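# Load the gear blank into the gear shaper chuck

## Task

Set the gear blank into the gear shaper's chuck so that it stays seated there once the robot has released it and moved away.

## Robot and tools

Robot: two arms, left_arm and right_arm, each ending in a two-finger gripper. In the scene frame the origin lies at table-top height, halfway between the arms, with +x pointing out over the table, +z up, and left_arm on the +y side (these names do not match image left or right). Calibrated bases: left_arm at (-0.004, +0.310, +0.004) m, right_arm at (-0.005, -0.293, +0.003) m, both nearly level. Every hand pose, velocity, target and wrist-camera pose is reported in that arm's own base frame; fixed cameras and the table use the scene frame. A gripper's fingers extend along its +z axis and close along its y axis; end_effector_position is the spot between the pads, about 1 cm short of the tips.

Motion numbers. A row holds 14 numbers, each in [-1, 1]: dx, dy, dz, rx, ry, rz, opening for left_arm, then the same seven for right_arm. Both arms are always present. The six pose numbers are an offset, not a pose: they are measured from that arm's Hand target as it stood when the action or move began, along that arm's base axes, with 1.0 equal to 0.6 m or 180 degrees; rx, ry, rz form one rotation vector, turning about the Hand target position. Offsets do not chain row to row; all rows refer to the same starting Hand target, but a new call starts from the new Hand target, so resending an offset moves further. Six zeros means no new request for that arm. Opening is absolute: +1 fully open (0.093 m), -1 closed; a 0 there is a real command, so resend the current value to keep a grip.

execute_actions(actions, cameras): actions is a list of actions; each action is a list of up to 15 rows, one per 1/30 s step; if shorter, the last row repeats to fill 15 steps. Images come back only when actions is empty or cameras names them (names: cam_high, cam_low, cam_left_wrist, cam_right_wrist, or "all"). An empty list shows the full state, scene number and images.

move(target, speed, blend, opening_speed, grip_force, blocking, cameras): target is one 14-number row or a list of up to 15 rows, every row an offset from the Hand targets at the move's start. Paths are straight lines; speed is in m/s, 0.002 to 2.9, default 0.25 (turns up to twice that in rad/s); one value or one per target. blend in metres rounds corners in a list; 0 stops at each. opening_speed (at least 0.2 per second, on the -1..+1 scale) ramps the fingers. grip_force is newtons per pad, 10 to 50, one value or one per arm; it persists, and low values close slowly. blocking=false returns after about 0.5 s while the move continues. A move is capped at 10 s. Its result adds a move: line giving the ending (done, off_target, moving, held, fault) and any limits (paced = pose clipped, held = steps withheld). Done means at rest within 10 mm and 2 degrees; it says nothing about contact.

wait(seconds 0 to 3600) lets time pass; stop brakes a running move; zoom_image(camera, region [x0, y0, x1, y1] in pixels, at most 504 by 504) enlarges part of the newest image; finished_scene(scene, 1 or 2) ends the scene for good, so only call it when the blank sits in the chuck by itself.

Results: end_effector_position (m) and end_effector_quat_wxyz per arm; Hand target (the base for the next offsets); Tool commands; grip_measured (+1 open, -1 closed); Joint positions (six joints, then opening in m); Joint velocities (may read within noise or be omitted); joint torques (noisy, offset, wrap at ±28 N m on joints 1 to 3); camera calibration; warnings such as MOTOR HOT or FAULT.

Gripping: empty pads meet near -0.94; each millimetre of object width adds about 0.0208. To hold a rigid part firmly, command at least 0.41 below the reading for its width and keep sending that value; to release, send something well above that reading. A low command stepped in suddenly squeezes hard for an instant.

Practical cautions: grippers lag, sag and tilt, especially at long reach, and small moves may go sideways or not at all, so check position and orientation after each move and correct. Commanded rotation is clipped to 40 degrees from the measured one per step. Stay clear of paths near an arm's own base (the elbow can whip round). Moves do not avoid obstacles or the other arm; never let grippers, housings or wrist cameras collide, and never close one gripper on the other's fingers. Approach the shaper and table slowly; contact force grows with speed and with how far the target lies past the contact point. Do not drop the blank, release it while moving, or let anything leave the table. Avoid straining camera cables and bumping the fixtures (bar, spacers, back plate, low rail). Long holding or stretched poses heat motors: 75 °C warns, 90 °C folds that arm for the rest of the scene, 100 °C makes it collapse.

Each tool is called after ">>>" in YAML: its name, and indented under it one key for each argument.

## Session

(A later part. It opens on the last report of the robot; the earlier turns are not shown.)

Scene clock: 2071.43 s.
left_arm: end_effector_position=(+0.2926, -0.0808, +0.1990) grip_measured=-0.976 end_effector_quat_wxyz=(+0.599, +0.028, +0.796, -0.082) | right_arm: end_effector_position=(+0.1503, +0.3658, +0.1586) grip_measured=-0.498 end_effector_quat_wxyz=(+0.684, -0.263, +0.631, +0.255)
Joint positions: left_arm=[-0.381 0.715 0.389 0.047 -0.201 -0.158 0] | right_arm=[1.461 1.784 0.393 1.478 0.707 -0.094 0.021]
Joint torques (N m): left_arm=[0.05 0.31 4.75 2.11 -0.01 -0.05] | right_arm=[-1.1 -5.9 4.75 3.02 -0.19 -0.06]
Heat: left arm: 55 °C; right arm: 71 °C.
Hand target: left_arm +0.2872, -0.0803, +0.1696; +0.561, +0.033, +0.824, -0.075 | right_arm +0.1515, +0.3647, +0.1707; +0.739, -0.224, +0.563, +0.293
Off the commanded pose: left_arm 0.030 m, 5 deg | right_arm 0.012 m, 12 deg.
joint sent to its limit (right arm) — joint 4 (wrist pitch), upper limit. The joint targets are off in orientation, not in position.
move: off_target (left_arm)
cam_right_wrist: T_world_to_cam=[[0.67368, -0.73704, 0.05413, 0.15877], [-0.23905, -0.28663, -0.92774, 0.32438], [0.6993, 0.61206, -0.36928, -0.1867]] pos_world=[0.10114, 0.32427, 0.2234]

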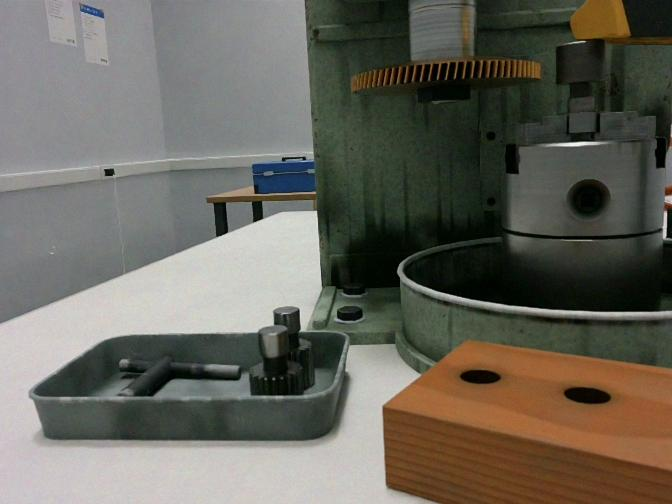

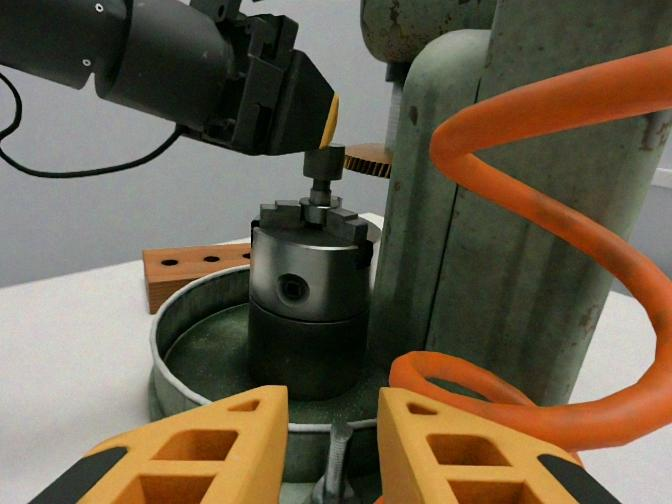

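>>> move:
  target:
    - [-0.0133,0.0,-0.005,0,0,0,-1,0,0,0,0,0,0,-0.5]
    - [-0.02,0.0,-0.0133,0,0,0,-1,0,0,0,0,0,0,-0.5]
    - [-0.003,0,-0.0133,0.0009,0.0055,0,-1,0,0,0,0,0,0,-0.5]
    - [-0.0167,0,-0.0133,0,0,0,-1,0,0,0,0,0,0,-0.5]
  speed: 0.04
  cameras: ["cam_low","cam_right_wrist"]

>>> zoom_image:
  camera: "cam_low"
  region: [536, 20, 656, 140]

>>> zoom_image:
  camera: "cam_right_wrist"
  region: [280, 110, 380, 210]

Scene clock: 2168.03 s.
left_arm: end_effector_position=(+0.2872, -0.0816, +0.1984) grip_measured=-0.976 end_effector_quat_wxyz=(+0.609, +0.026, +0.788, -0.087) | right_arm: end_effector_position=(+0.1503, +0.3658, +0.1586) grip_measured=-0.498 end_effector_quat_wxyz=(+0.684, -0.263, +0.631, +0.255)
Joint positions: left_arm=[-0.398 0.676 0.352 0.073 -0.216 -0.164 0] | right_arm=[1.461 1.784 0.393 1.478 0.707 -0.094 0.021]
Joint torques (N m): left_arm=[-0.73 -0.39 4.36 1.71 -0.09 -0.07] | right_arm=[-1.11 -5.9 4.71 3.02 -0.19 -0.06]
Heat: left arm: 51 °C; right arm: 71 °C.
Hand target: left_arm +0.2771, -0.0803, +0.1616; +0.561, +0.034, +0.824, -0.075 | right_arm +0.1515, +0.3647, +0.1707; +0.739, -0.224, +0.563, +0.293
Off the commanded pose: left_arm 0.038 m, 7 deg | right_arm 0.012 m, 12 deg.
joint sent to its limit (right arm) — joint 4 (wrist pitch), upper limit. The joint targets are off in orientation, not in position.
move: off_target (left_arm)
cam_right_wrist: T_world_to_cam=[[0.67368, -0.73704, 0.05413, 0.15877], [-0.23905, -0.28663, -0.92774, 0.32438], [0.6993, 0.61206, -0.36928, -0.1867]] pos_world=[0.10114, 0.32427, 0.2234]

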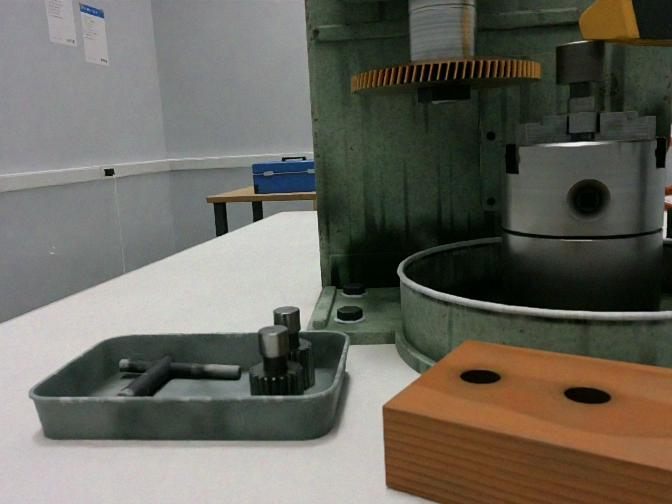

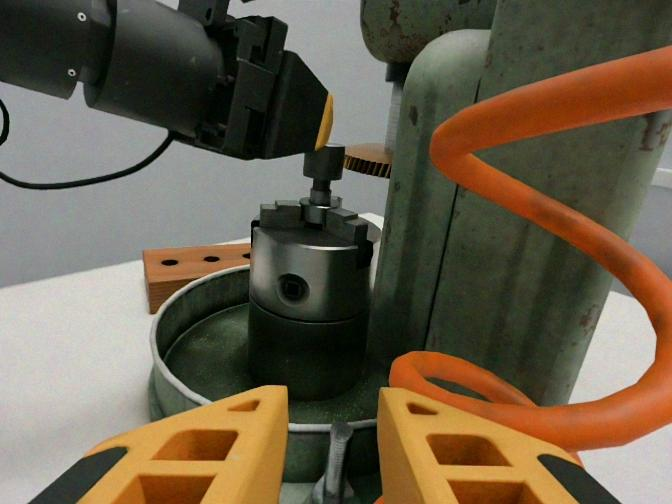

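Scaled by 4.200 from the camera's image (finer frame: 960x720).

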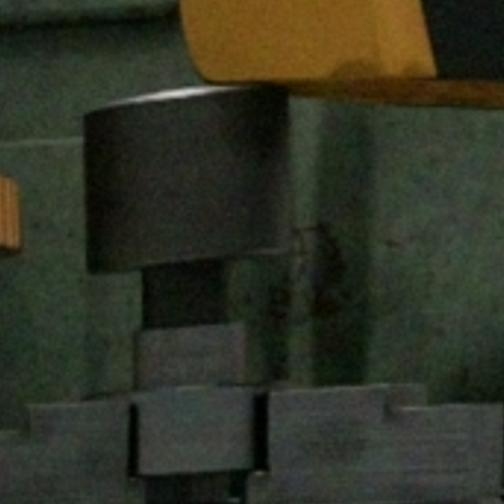

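Scaled by 5.040 from the camera's image (finer frame: 960x720).

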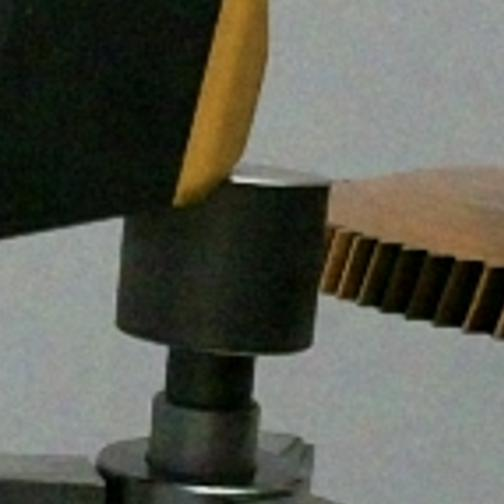

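>>> move:
  target:
    - [0,0.0,0.0807,0,0,0,-1,0,0,0,0,0,0,-0.5]
    - [0.039,-0.002,0.1223,0,0,0,-0.1,0,0,0,0,0,0,-0.5]
    - [0.039,-0.0017,0.0282,0,0,0,-0.1,0,0,0,0,0,0,-0.5]
  speed: 0.1
  cameras: ["cam_low","cam_right_wrist","cam_left_wrist"]

>>> zoom_image:
  camera: "cam_left_wrist"
  region: [236, 304, 436, 504]

>>> zoom_image:
  camera: "cam_low"
  region: [536, 20, 656, 140]

Scene clock: 2200.57 s.
left_arm: end_effector_position=(+0.3002, -0.0825, +0.1853) grip_measured=-0.102 end_effector_quat_wxyz=(+0.565, +0.030, +0.820, -0.078) | right_arm: end_effector_position=(+0.1503, +0.3658, +0.1586) grip_measured=-0.498 end_effector_quat_wxyz=(+0.684, -0.263, +0.631, +0.255)
Joint positions: left_arm=[-0.364 0.797 0.429 0.006 -0.177 -0.167 0.04] | right_arm=[1.461 1.784 0.393 1.478 0.707 -0.094 0.021]
Joint torques (N m): left_arm=[0.85 -0.7 5.72 2.89 -0.01 0.11] | right_arm=[-1.1 -5.89 4.77 3.01 -0.19 -0.05]
Heat: left arm: 50 °C; right arm: 71 °C.
Hand target: left_arm +0.3006, -0.0814, +0.1786; +0.561, +0.034, +0.823, -0.075 | right_arm +0.1515, +0.3647, +0.1707; +0.739, -0.224, +0.563, +0.293
Off the commanded pose: left_arm 0.007 m, 1 deg | right_arm 0.012 m, 12 deg.
joint sent to its limit (right arm) — joint 4 (wrist pitch), upper limit. The joint targets are off in orientation, not in position.
move: done; target 2's new opening was sent with left_arm's hand 0.011 m and 1 deg from that target
cam_left_wrist: T_world_to_cam=[[-0.13257, -0.98532, 0.10759, -0.06064], [-0.7209, 0.02135, -0.69271, 0.38364], [0.68024, -0.1694, -0.71315, 0.00118]] pos_world=[0.26773, -0.06774, 0.27311]
cam_right_wrist: T_world_to_cam=[[0.67368, -0.73704, 0.05413, 0.15877], [-0.23905, -0.28663, -0.92774, 0.32438], [0.6993, 0.61206, -0.36928, -0.1867]] pos_world=[0.10114, 0.32427, 0.2234]
Images, in order (width x height): cam_low 672x504, cam_left_wrist 672x504, cam_right_wrist 672x504.

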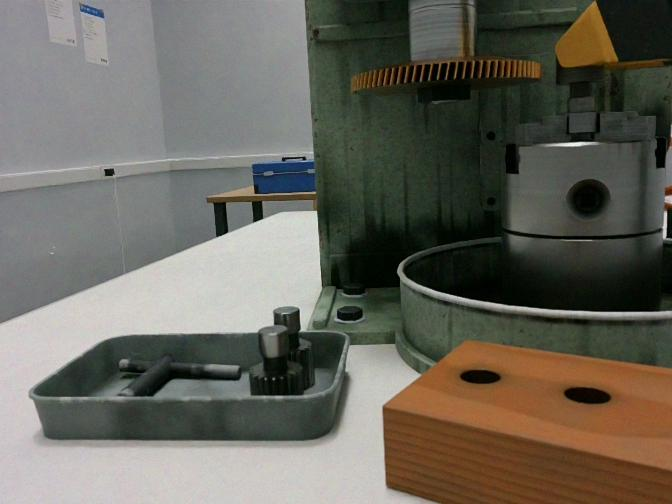

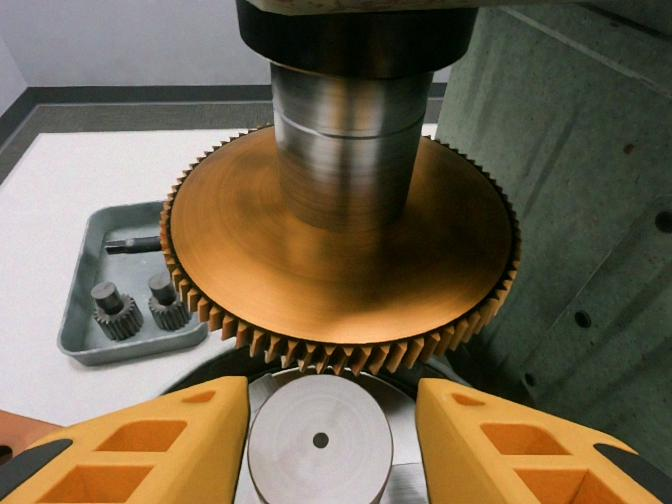

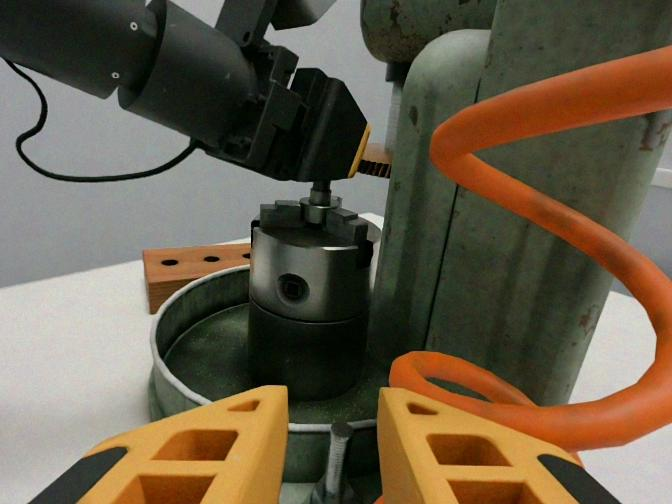

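Scaled by 2.520 from the camera's image (finer frame: 960x720).

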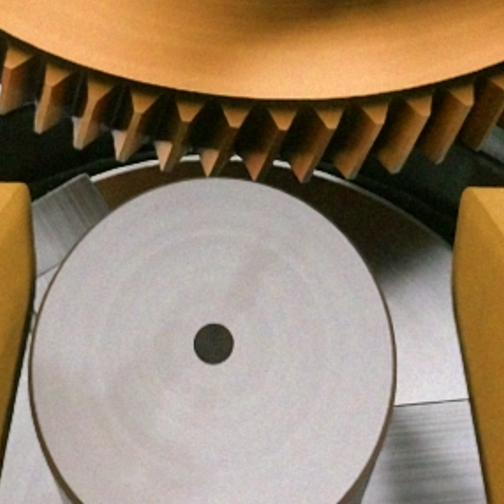

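Scaled by 4.200 from the camera's image (finer frame: 960x720).

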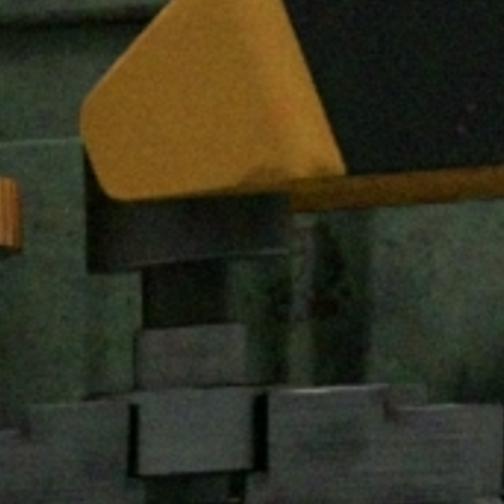

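>>> move:
  target:
    - [-0.0042,0.0037,-0.0167,0,0,0,-0.1,0,0,0,0,0,0,-0.5]
    - [-0.0042,0.0037,-0.0167,0,0,0,-0.75,0,0,0,0,0,0,-0.5]
  speed: 0.06
  opening_speed: 0.8
  cameras: ["cam_low","cam_right_wrist","cam_left_wrist"]

>>> zoom_image:
  camera: "cam_left_wrist"
  region: [236, 304, 436, 504]

>>> zoom_image:
  camera: "cam_low"
  region: [536, 20, 656, 140]

>>> zoom_image:
  camera: "cam_right_wrist"
  region: [290, 162, 350, 222]

Scene clock: 2212.93 s.
left_arm: end_effector_position=(+0.2985, -0.0806, +0.1727) grip_measured=-0.522 end_effector_quat_wxyz=(+0.562, +0.031, +0.823, -0.078) | right_arm: end_effector_position=(+0.1503, +0.3658, +0.1586) grip_measured=-0.498 end_effector_quat_wxyz=(+0.684, -0.263, +0.631, +0.255)
Joint positions: left_arm=[-0.355 0.797 0.385 0.042 -0.168 -0.165 0.02] | right_arm=[1.461 1.784 0.393 1.478 0.707 -0.094 0.021]
Joint torques (N m): left_arm=[0.76 -1.39 5.75 2.86 -0.04 0.14] | right_arm=[-1.09 -5.91 4.77 3.02 -0.2 -0.05]
Heat: left arm: 52 °C; right arm: 71 °C.
Hand target: left_arm +0.2980, -0.0792, +0.1686; +0.561, +0.034, +0.824, -0.075 | right_arm +0.1515, +0.3647, +0.1707; +0.739, -0.224, +0.563, +0.293
Off the commanded pose: left_arm 0.004 m, 0 deg | right_arm 0.012 m, 12 deg.
joint sent to its limit (right arm) — joint 4 (wrist pitch), upper limit. The joint targets are off in orientation, not in position.
move: done
cam_left_wrist: T_world_to_cam=[[-0.13242, -0.98534, 0.10756, -0.05769], [-0.72647, 0.02266, -0.68682, 0.37435], [0.67432, -0.16909, -0.71882, -0.0036]] pos_world=[0.26674, -0.06594, 0.26073]
cam_right_wrist: T_world_to_cam=[[0.67368, -0.73704, 0.05413, 0.15877], [-0.23905, -0.28663, -0.92774, 0.32438], [0.6993, 0.61206, -0.36928, -0.1867]] pos_world=[0.10114, 0.32427, 0.2234]
Images, in order (width x height): cam_low 672x504, cam_left_wrist 672x504, cam_right_wrist 672x504.

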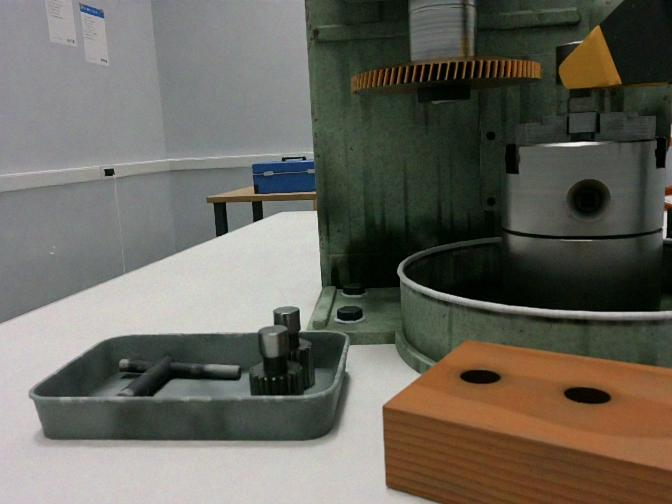

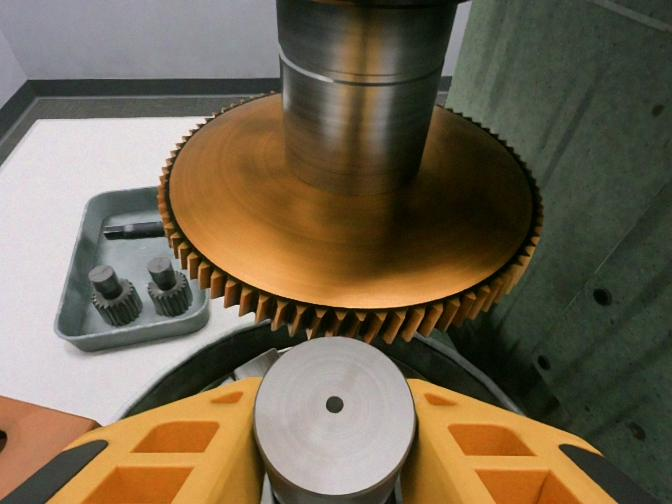

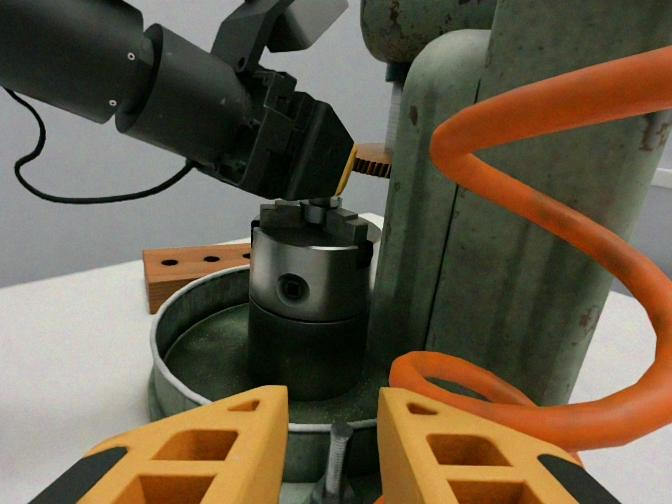

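Scaled by 2.520 from the camera's image (finer frame: 960x720).

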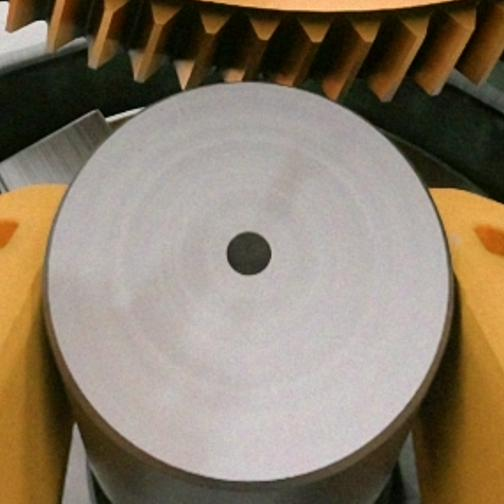

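Scaled by 4.200 from the camera's image (finer frame: 960x720).

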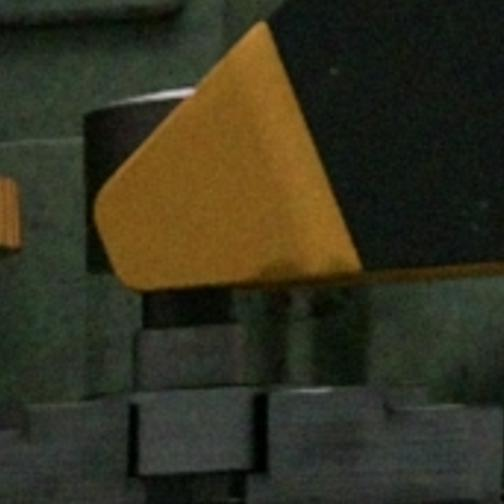

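Scaled by 8.400 from the camera's image (finer frame: 960x720).

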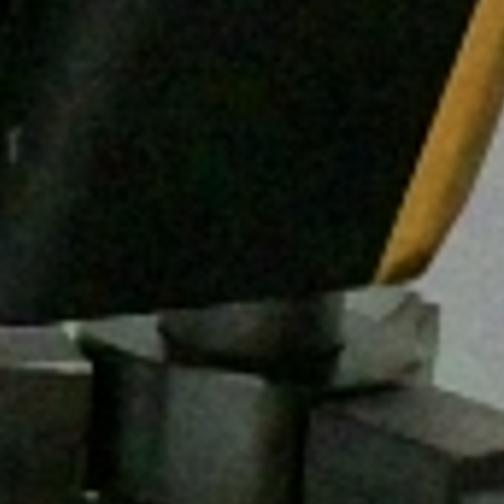

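>>> move:
  target:
    - [-0.002,0.0,-0.005,-0.0019,-0.011,0,-0.75,0,0,0,0,0,0,-0.5]
    - [-0.004,0.0,-0.0133,-0.0038,-0.022,0,-0.75,0,0,0,0,0,0,-0.5]
    - [-0.005,0.003,-0.02,-0.0052,-0.03,0,-0.75,0,0,0,0,0,0,-0.5]
    - [-0.005,-0.003,-0.02,-0.0038,-0.022,0,-0.75,0,0,0,0,0,0,-0.5]
  speed: 0.04
  cameras: ["cam_low","cam_right_wrist"]

>>> zoom_image:
  camera: "cam_low"
  region: [536, 20, 656, 140]

>>> zoom_image:
  camera: "cam_right_wrist"
  region: [290, 162, 350, 222]

Scene clock: 2226.07 s.
left_arm: end_effector_position=(+0.2974, -0.0806, +0.1719) grip_measured=-0.509 end_effector_quat_wxyz=(+0.615, +0.033, +0.784, -0.085) | right_arm: end_effector_position=(+0.1503, +0.3658, +0.1586) grip_measured=-0.498 end_effector_quat_wxyz=(+0.684, -0.263, +0.631, +0.255)
Joint positions: left_arm=[-0.361 0.775 0.252 0.286 -0.177 -0.137 0.021] | right_arm=[1.461 1.784 0.393 1.478 0.707 -0.094 0.021]
Joint torques (N m): left_arm=[-0.91 -0.12 7.05 2.14 -0.16 -0.08] | right_arm=[-1.1 -5.9 4.77 3.01 -0.2 -0.06]
Heat: left arm: 52 °C; right arm: 71 °C.
Hand target: left_arm +0.2950, -0.0809, +0.1566; +0.590, +0.033, +0.803, -0.079 | right_arm +0.1515, +0.3647, +0.1707; +0.739, -0.224, +0.563, +0.293
Off the commanded pose: left_arm 0.016 m, 4 deg | right_arm 0.012 m, 12 deg.
joint sent to its limit (right arm) — joint 4 (wrist pitch), upper limit. The joint targets are off in orientation, not in position.
move: off_target (left_arm)
cam_right_wrist: T_world_to_cam=[[0.67368, -0.73704, 0.05413, 0.15877], [-0.23905, -0.28663, -0.92774, 0.32438], [0.6993, 0.61206, -0.36928, -0.1867]] pos_world=[0.10114, 0.32427, 0.2234]

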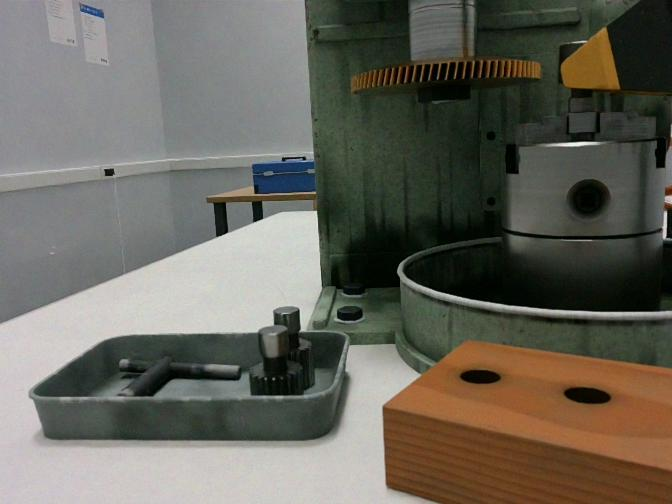

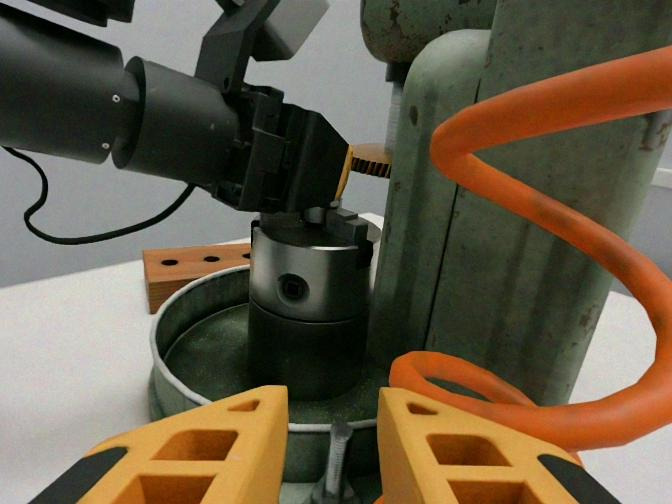

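Scaled by 4.200 from the camera's image (finer frame: 960x720).

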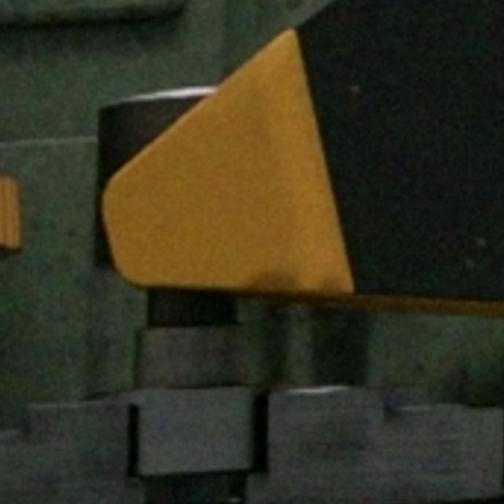

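Scaled by 8.400 from the camera's image (finer frame: 960x720).

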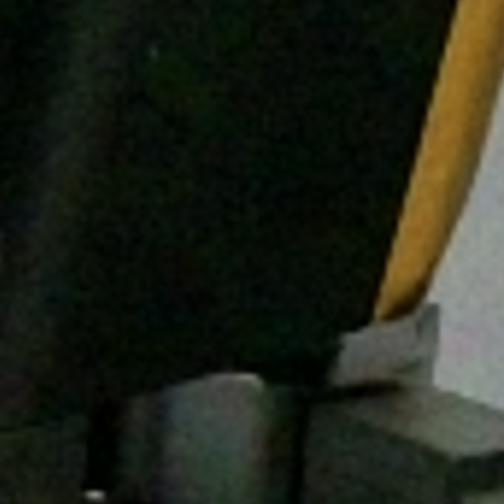

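>>> zoom_image:
  camera: "cam_low"
  region: [548, 38, 620, 128]

Scaled by 5.600 from the camera's image (finer frame: 960x720).

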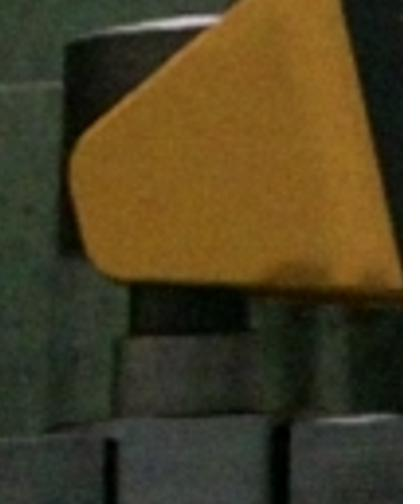

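>>> move:
  target:
    - [0,0.0,-0.0125,0.0019,0.011,0,-0.75,0,0,0,0,0,0,-0.5]
    - [0,0.003,-0.02,0.0038,0.022,0,-0.75,0,0,0,0,0,0,-0.5]
    - [0,-0.003,-0.025,0.0047,0.0275,0,-0.75,0,0,0,0,0,0,-0.5]
    - [0,0,-0.025,0.0028,0.0165,0,-0.75,0,0,0,0,0,0,-0.5]
    - [0,0,-0.025,0.0047,0.0275,0,-0.75,0,0,0,0,0,0,-0.5]
  speed: 0.04
  cameras: ["cam_low","cam_right_wrist"]

>>> zoom_image:
  camera: "cam_low"
  region: [548, 38, 620, 128]

Scene clock: 2244.20 s.
left_arm: end_effector_position=(+0.2983, -0.0809, +0.1693) grip_measured=-0.509 end_effector_quat_wxyz=(+0.601, +0.029, +0.795, -0.081) | right_arm: end_effector_position=(+0.1503, +0.3658, +0.1586) grip_measured=-0.498 end_effector_quat_wxyz=(+0.684, -0.263, +0.631, +0.255)
Joint positions: left_arm=[-0.367 0.787 0.279 0.235 -0.188 -0.15 0.021] | right_arm=[1.461 1.784 0.393 1.478 0.707 -0.094 0.021]
Joint torques (N m): left_arm=[0.25 1.35 7.23 1.7 0.03 -0.11] | right_arm=[-1.11 -5.91 4.74 3.02 -0.19 -0.05]
Heat: left arm: 49 °C; right arm: 71 °C.
Hand target: left_arm +0.2950, -0.0809, +0.1416; +0.554, +0.034, +0.828, -0.074 | right_arm +0.1515, +0.3647, +0.1707; +0.739, -0.224, +0.563, +0.293
Off the commanded pose: left_arm 0.028 m, 7 deg | right_arm 0.012 m, 12 deg.
joint sent to its limit (right arm) — joint 4 (wrist pitch), upper limit. The joint targets are off in orientation, not in position.
move: off_target (left_arm)
cam_right_wrist: T_world_to_cam=[[0.67368, -0.73704, 0.05413, 0.15877], [-0.23905, -0.28663, -0.92774, 0.32438], [0.6993, 0.61206, -0.36928, -0.1867]] pos_world=[0.10114, 0.32427, 0.2234]

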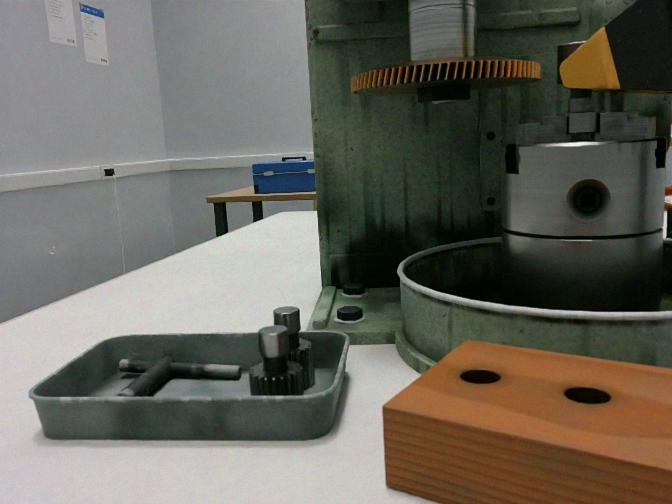

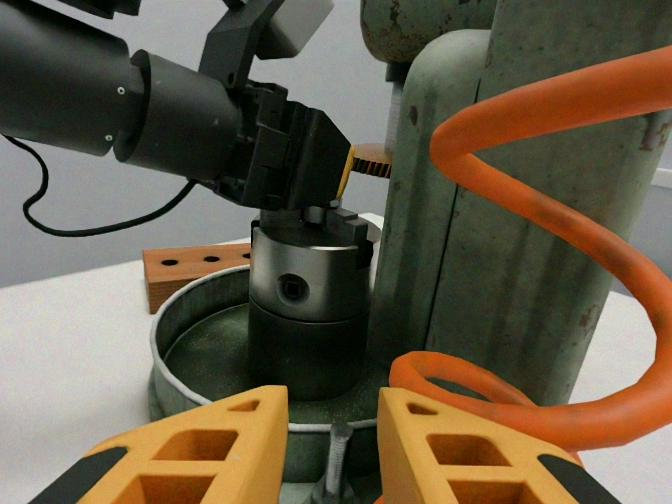

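Scaled by 5.600 from the camera's image (finer frame: 960x720).

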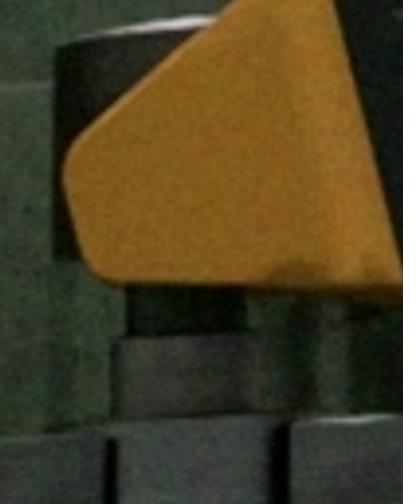

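>>> move:
  target:
    - [0,0,-0.005,0,0,0.04,-0.75,0,0,0,0,0,0,-0.5]
    - [0,0,-0.0083,0,0,-0.04,-0.75,0,0,0,0,0,0,-0.5]
    - [0,0,-0.0117,0,0,0.04,-0.75,0,0,0,0,0,0,-0.5]
    - [0,0,-0.015,0,0,-0.04,-0.75,0,0,0,0,0,0,-0.5]
    - [0,0,-0.0167,0,0,0.0,-0.75,0,0,0,0,0,0,-0.5]
  speed: 0.25
  cameras: ["cam_low","cam_right_wrist"]

>>> zoom_image:
  camera: "cam_low"
  region: [548, 38, 620, 128]

Scene clock: 2288.53 s.
left_arm: end_effector_position=(+0.3032, -0.0817, +0.1635) grip_measured=-0.507 end_effector_quat_wxyz=(+0.598, +0.037, +0.797, -0.079) | right_arm: end_effector_position=(+0.1503, +0.3658, +0.1586) grip_measured=-0.498 end_effector_quat_wxyz=(+0.684, -0.263, +0.631, +0.255)
Joint positions: left_arm=[-0.354 0.834 0.275 0.278 -0.169 -0.132 0.021] | right_arm=[1.461 1.784 0.393 1.478 0.707 -0.094 0.021]
Joint torques (N m): left_arm=[-0.81 -0.18 4.7 1.95 -0.14 -0.23] | right_arm=[-1.1 -5.9 4.75 3.01 -0.2 -0.05]
Heat: left arm: 47 °C; right arm: 71 °C.
Hand target: left_arm +0.2951, -0.0809, +0.1317; +0.554, +0.034, +0.828, -0.075 | right_arm +0.1515, +0.3647, +0.1707; +0.739, -0.224, +0.563, +0.293
Off the commanded pose: left_arm 0.033 m, 6 deg | right_arm 0.012 m, 12 deg.
joint sent to its limit (right arm) — joint 4 (wrist pitch), upper limit. The joint targets are off in orientation, not in position.
move: off_target (left_arm)
cam_right_wrist: T_world_to_cam=[[0.67368, -0.73704, 0.05413, 0.15877], [-0.23905, -0.28663, -0.92774, 0.32438], [0.6993, 0.61206, -0.36928, -0.1867]] pos_world=[0.10114, 0.32427, 0.2234]

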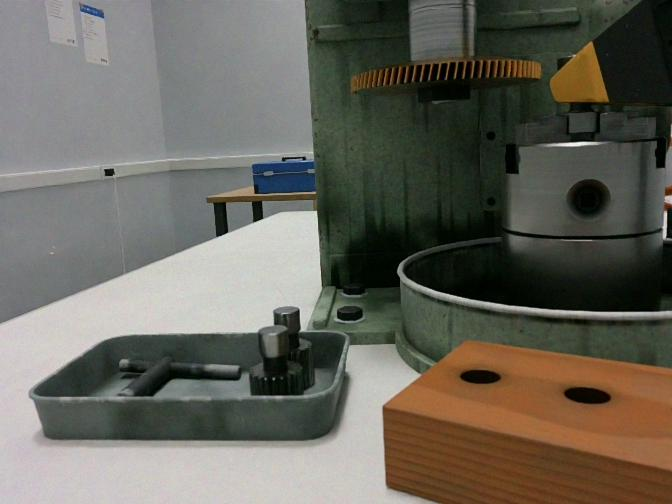

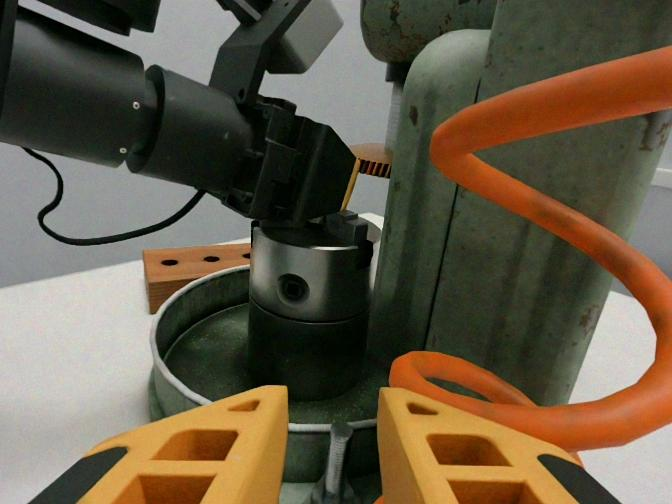

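Scaled by 5.600 from the camera's image (finer frame: 960x720).

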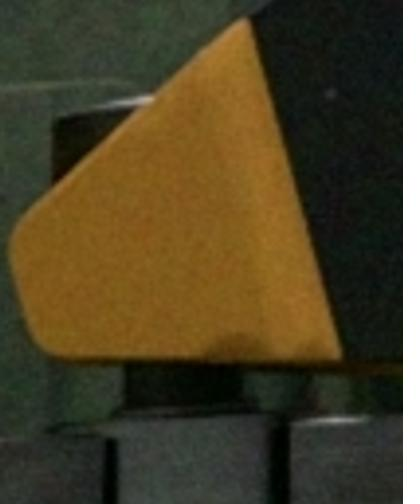

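>>> move:
  target:
    - [0.011,0.0,0.059,-0.0042,-0.0242,0,-0.75,0,0,0,0,0,0,-0.5]
    - [0.011,0.0,0.059,-0.0042,-0.0242,0,-0.1,0,0,0,0,0,0,-0.5]
    - [0.0075,0.0,0.064,-0.0042,-0.0242,0,-0.1,0,0,0,0,0,0,-0.5]
  speed: 0.08
  opening_speed: 0.8
  cameras: ["cam_low","cam_right_wrist","cam_left_wrist"]

>>> zoom_image:
  camera: "cam_low"
  region: [548, 38, 620, 128]

>>> zoom_image:
  camera: "cam_left_wrist"
  region: [236, 304, 436, 504]

Scene clock: 2309.27 s.
left_arm: end_effector_position=(+0.2971, -0.0794, +0.1567) grip_measured=-0.102 end_effector_quat_wxyz=(+0.576, +0.039, +0.813, -0.073) | right_arm: end_effector_position=(+0.1503, +0.3658, +0.1586) grip_measured=-0.498 end_effector_quat_wxyz=(+0.684, -0.263, +0.631, +0.255)
Joint positions: left_arm=[-0.354 0.803 0.293 0.173 -0.17 -0.138 0.04] | right_arm=[1.461 1.784 0.393 1.478 0.707 -0.094 0.021]
Joint torques (N m): left_arm=[-0.44 -2.24 9.26 2.62 -0.14 -0.05] | right_arm=[-1.1 -5.94 4.74 3.02 -0.2 -0.06]
Heat: left arm: 47 °C; right arm: 71 °C.
Hand target: left_arm +0.2996, -0.0809, +0.1700; +0.585, +0.033, +0.806, -0.079 | right_arm +0.1515, +0.3647, +0.1707; +0.739, -0.224, +0.563, +0.293
Off the commanded pose: left_arm 0.014 m, 2 deg | right_arm 0.012 m, 12 deg.
joint sent to its limit (right arm) — joint 4 (wrist pitch), upper limit. The joint targets are off in orientation, not in position.
move: off_target (left_arm)
cam_left_wrist: T_world_to_cam=[[-0.14196, -0.98591, 0.08851, -0.04923], [-0.70228, 0.0373, -0.71092, 0.3602], [0.6976, -0.16309, -0.69768, -0.02371]] pos_world=[0.26251, -0.06584, 0.24389]
cam_right_wrist: T_world_to_cam=[[0.67368, -0.73704, 0.05413, 0.15877], [-0.23905, -0.28663, -0.92774, 0.32438], [0.6993, 0.61206, -0.36928, -0.1867]] pos_world=[0.10114, 0.32427, 0.2234]
Images, in order (width x height): cam_low 672x504, cam_left_wrist 672x504, cam_right_wrist 672x504.

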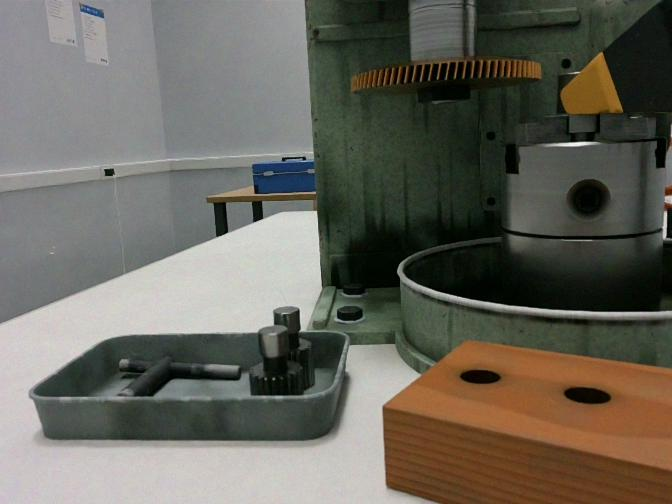

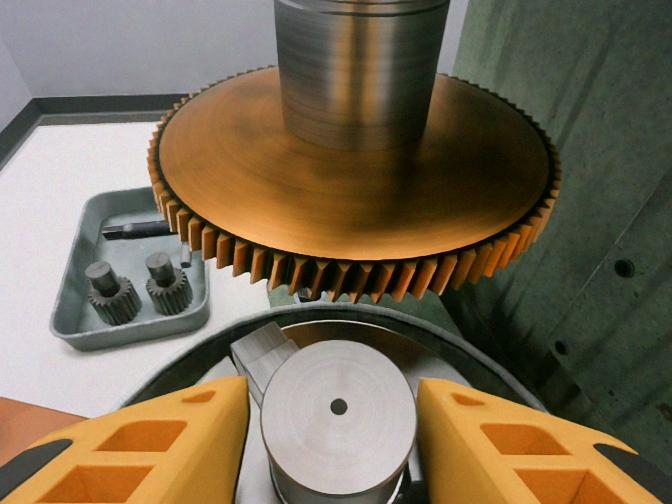

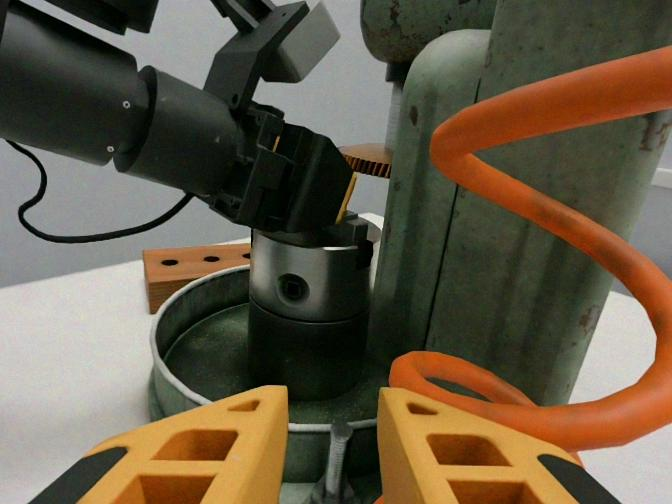

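Scaled by 5.600 from the camera's image (finer frame: 960x720).

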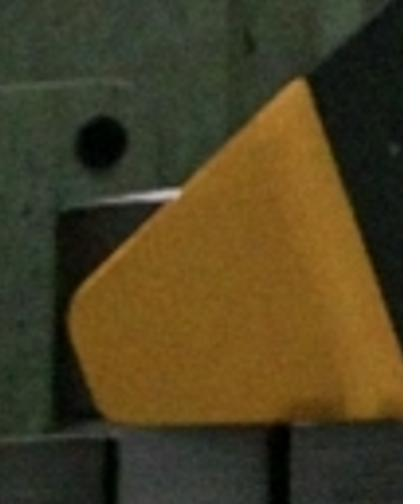

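Scaled by 2.520 from the camera's image (finer frame: 960x720).

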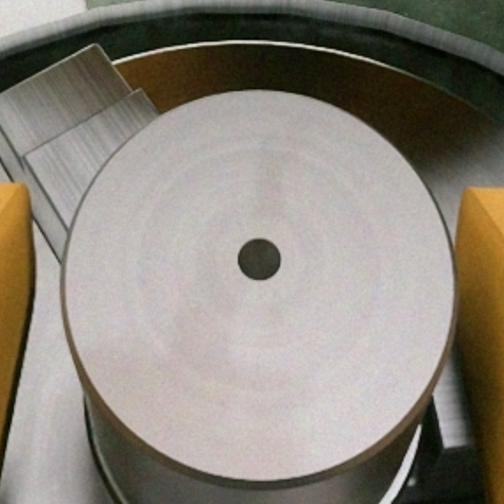

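>>> move:
  target:
    - [0,-0.002,0.11,0,0,0,-0.1,0,0,0,0,0,0,-0.5]
  speed: 0.15
  cameras: ["all"]

>>> zoom_image:
  camera: "cam_low"
  region: [526, 50, 646, 170]

>>> zoom_image:
  camera: "cam_right_wrist"
  region: [260, 140, 380, 260]

Scene clock: 2320.53 s.
left_arm: end_effector_position=(+0.2984, -0.0809, +0.2260) grip_measured=-0.102 end_effector_quat_wxyz=(+0.580, +0.038, +0.810, -0.076) | right_arm: end_effector_position=(+0.1503, +0.3658, +0.1586) grip_measured=-0.498 end_effector_quat_wxyz=(+0.684, -0.263, +0.631, +0.255)
Joint positions: left_arm=[-0.358 0.759 0.549 -0.116 -0.172 -0.14 0.04] | right_arm=[1.461 1.784 0.393 1.478 0.707 -0.094 0.021]
Joint torques (N m): left_arm=[-0.7 -0.94 9.42 2.66 -0.2 -0.06] | right_arm=[-1.09 -5.91 4.74 3.01 -0.19 -0.05]
Heat: left arm: 48 °C; right arm: 71 °C.
Hand target: left_arm +0.2995, -0.0822, +0.2360; +0.586, +0.033, +0.806, -0.079 | right_arm +0.1515, +0.3647, +0.1707; +0.739, -0.224, +0.563, +0.293
Off the commanded pose: left_arm 0.010 m, 1 deg | right_arm 0.012 m, 12 deg.
joint sent to its limit (right arm) — joint 4 (wrist pitch), upper limit. The joint targets are off in orientation, not in position.
move: done
cam_left_wrist: T_world_to_cam=[[-0.14469, -0.98517, 0.09226, -0.05665], [-0.69438, 0.03467, -0.71877, 0.40968], [0.70491, -0.16806, -0.6891, 0.01896]] pos_world=[0.2629, -0.06683, 0.31276]
cam_right_wrist: T_world_to_cam=[[0.67368, -0.73704, 0.05413, 0.15877], [-0.23905, -0.28663, -0.92774, 0.32438], [0.6993, 0.61206, -0.36928, -0.1867]] pos_world=[0.10114, 0.32427, 0.2234]

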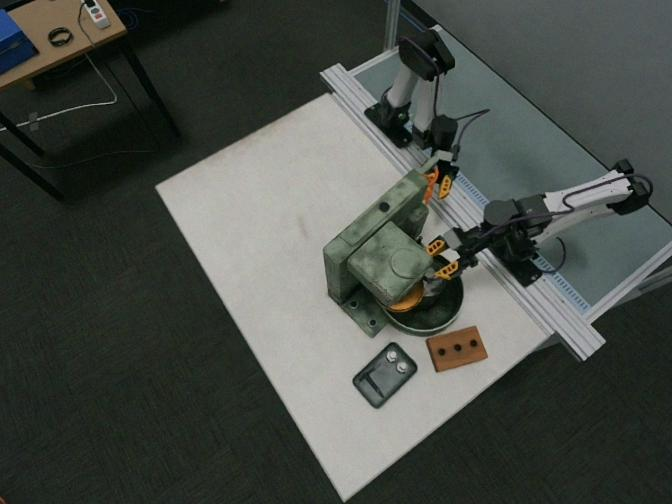

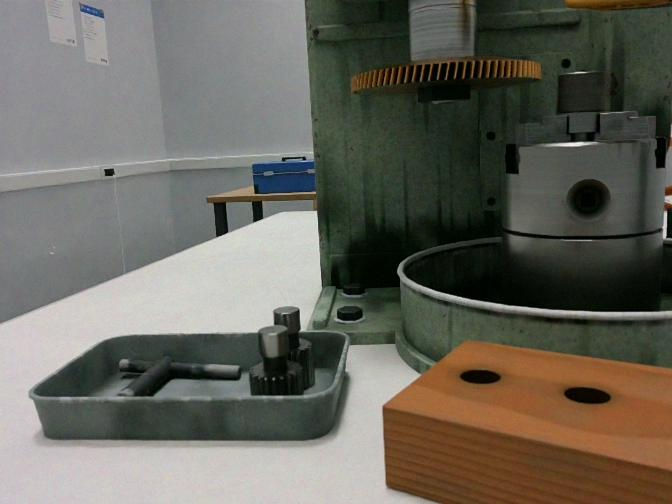

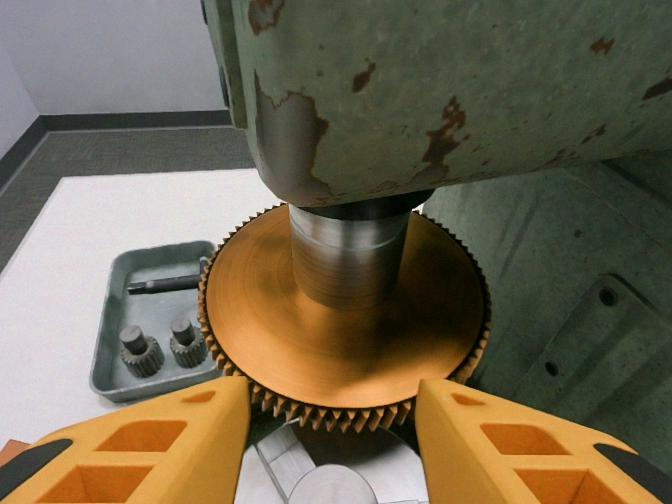

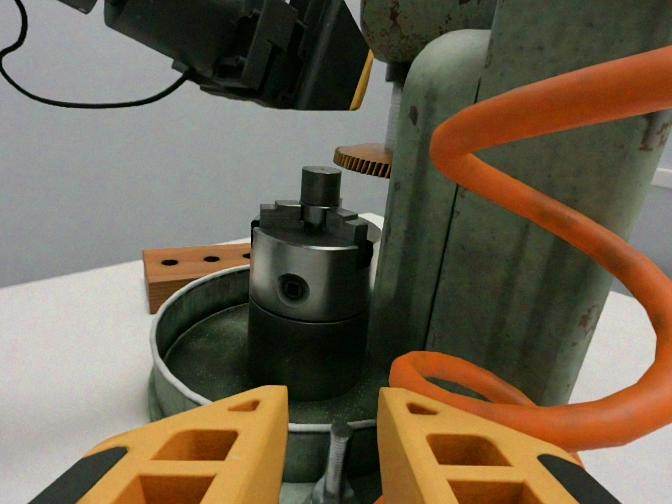

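Scaled by 4.200 from the camera's image (finer frame: 960x720).

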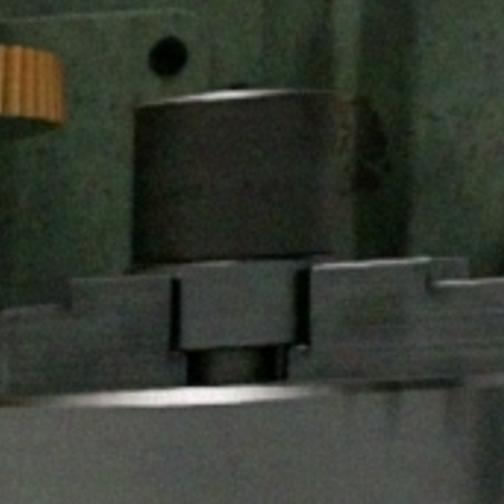

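Scaled by 4.200 from the camera's image (finer frame: 960x720).

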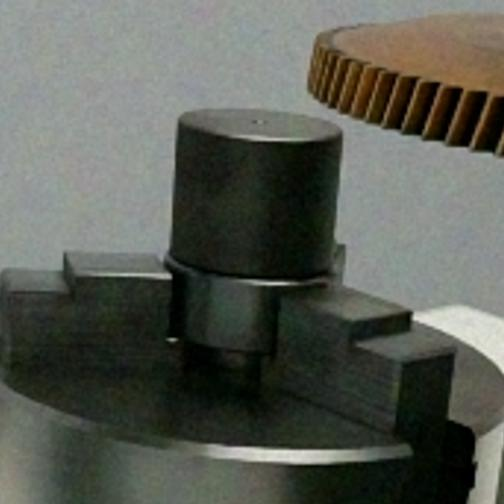

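>>> finished_scene:
  scene: 1

The scene is finished: the task was done.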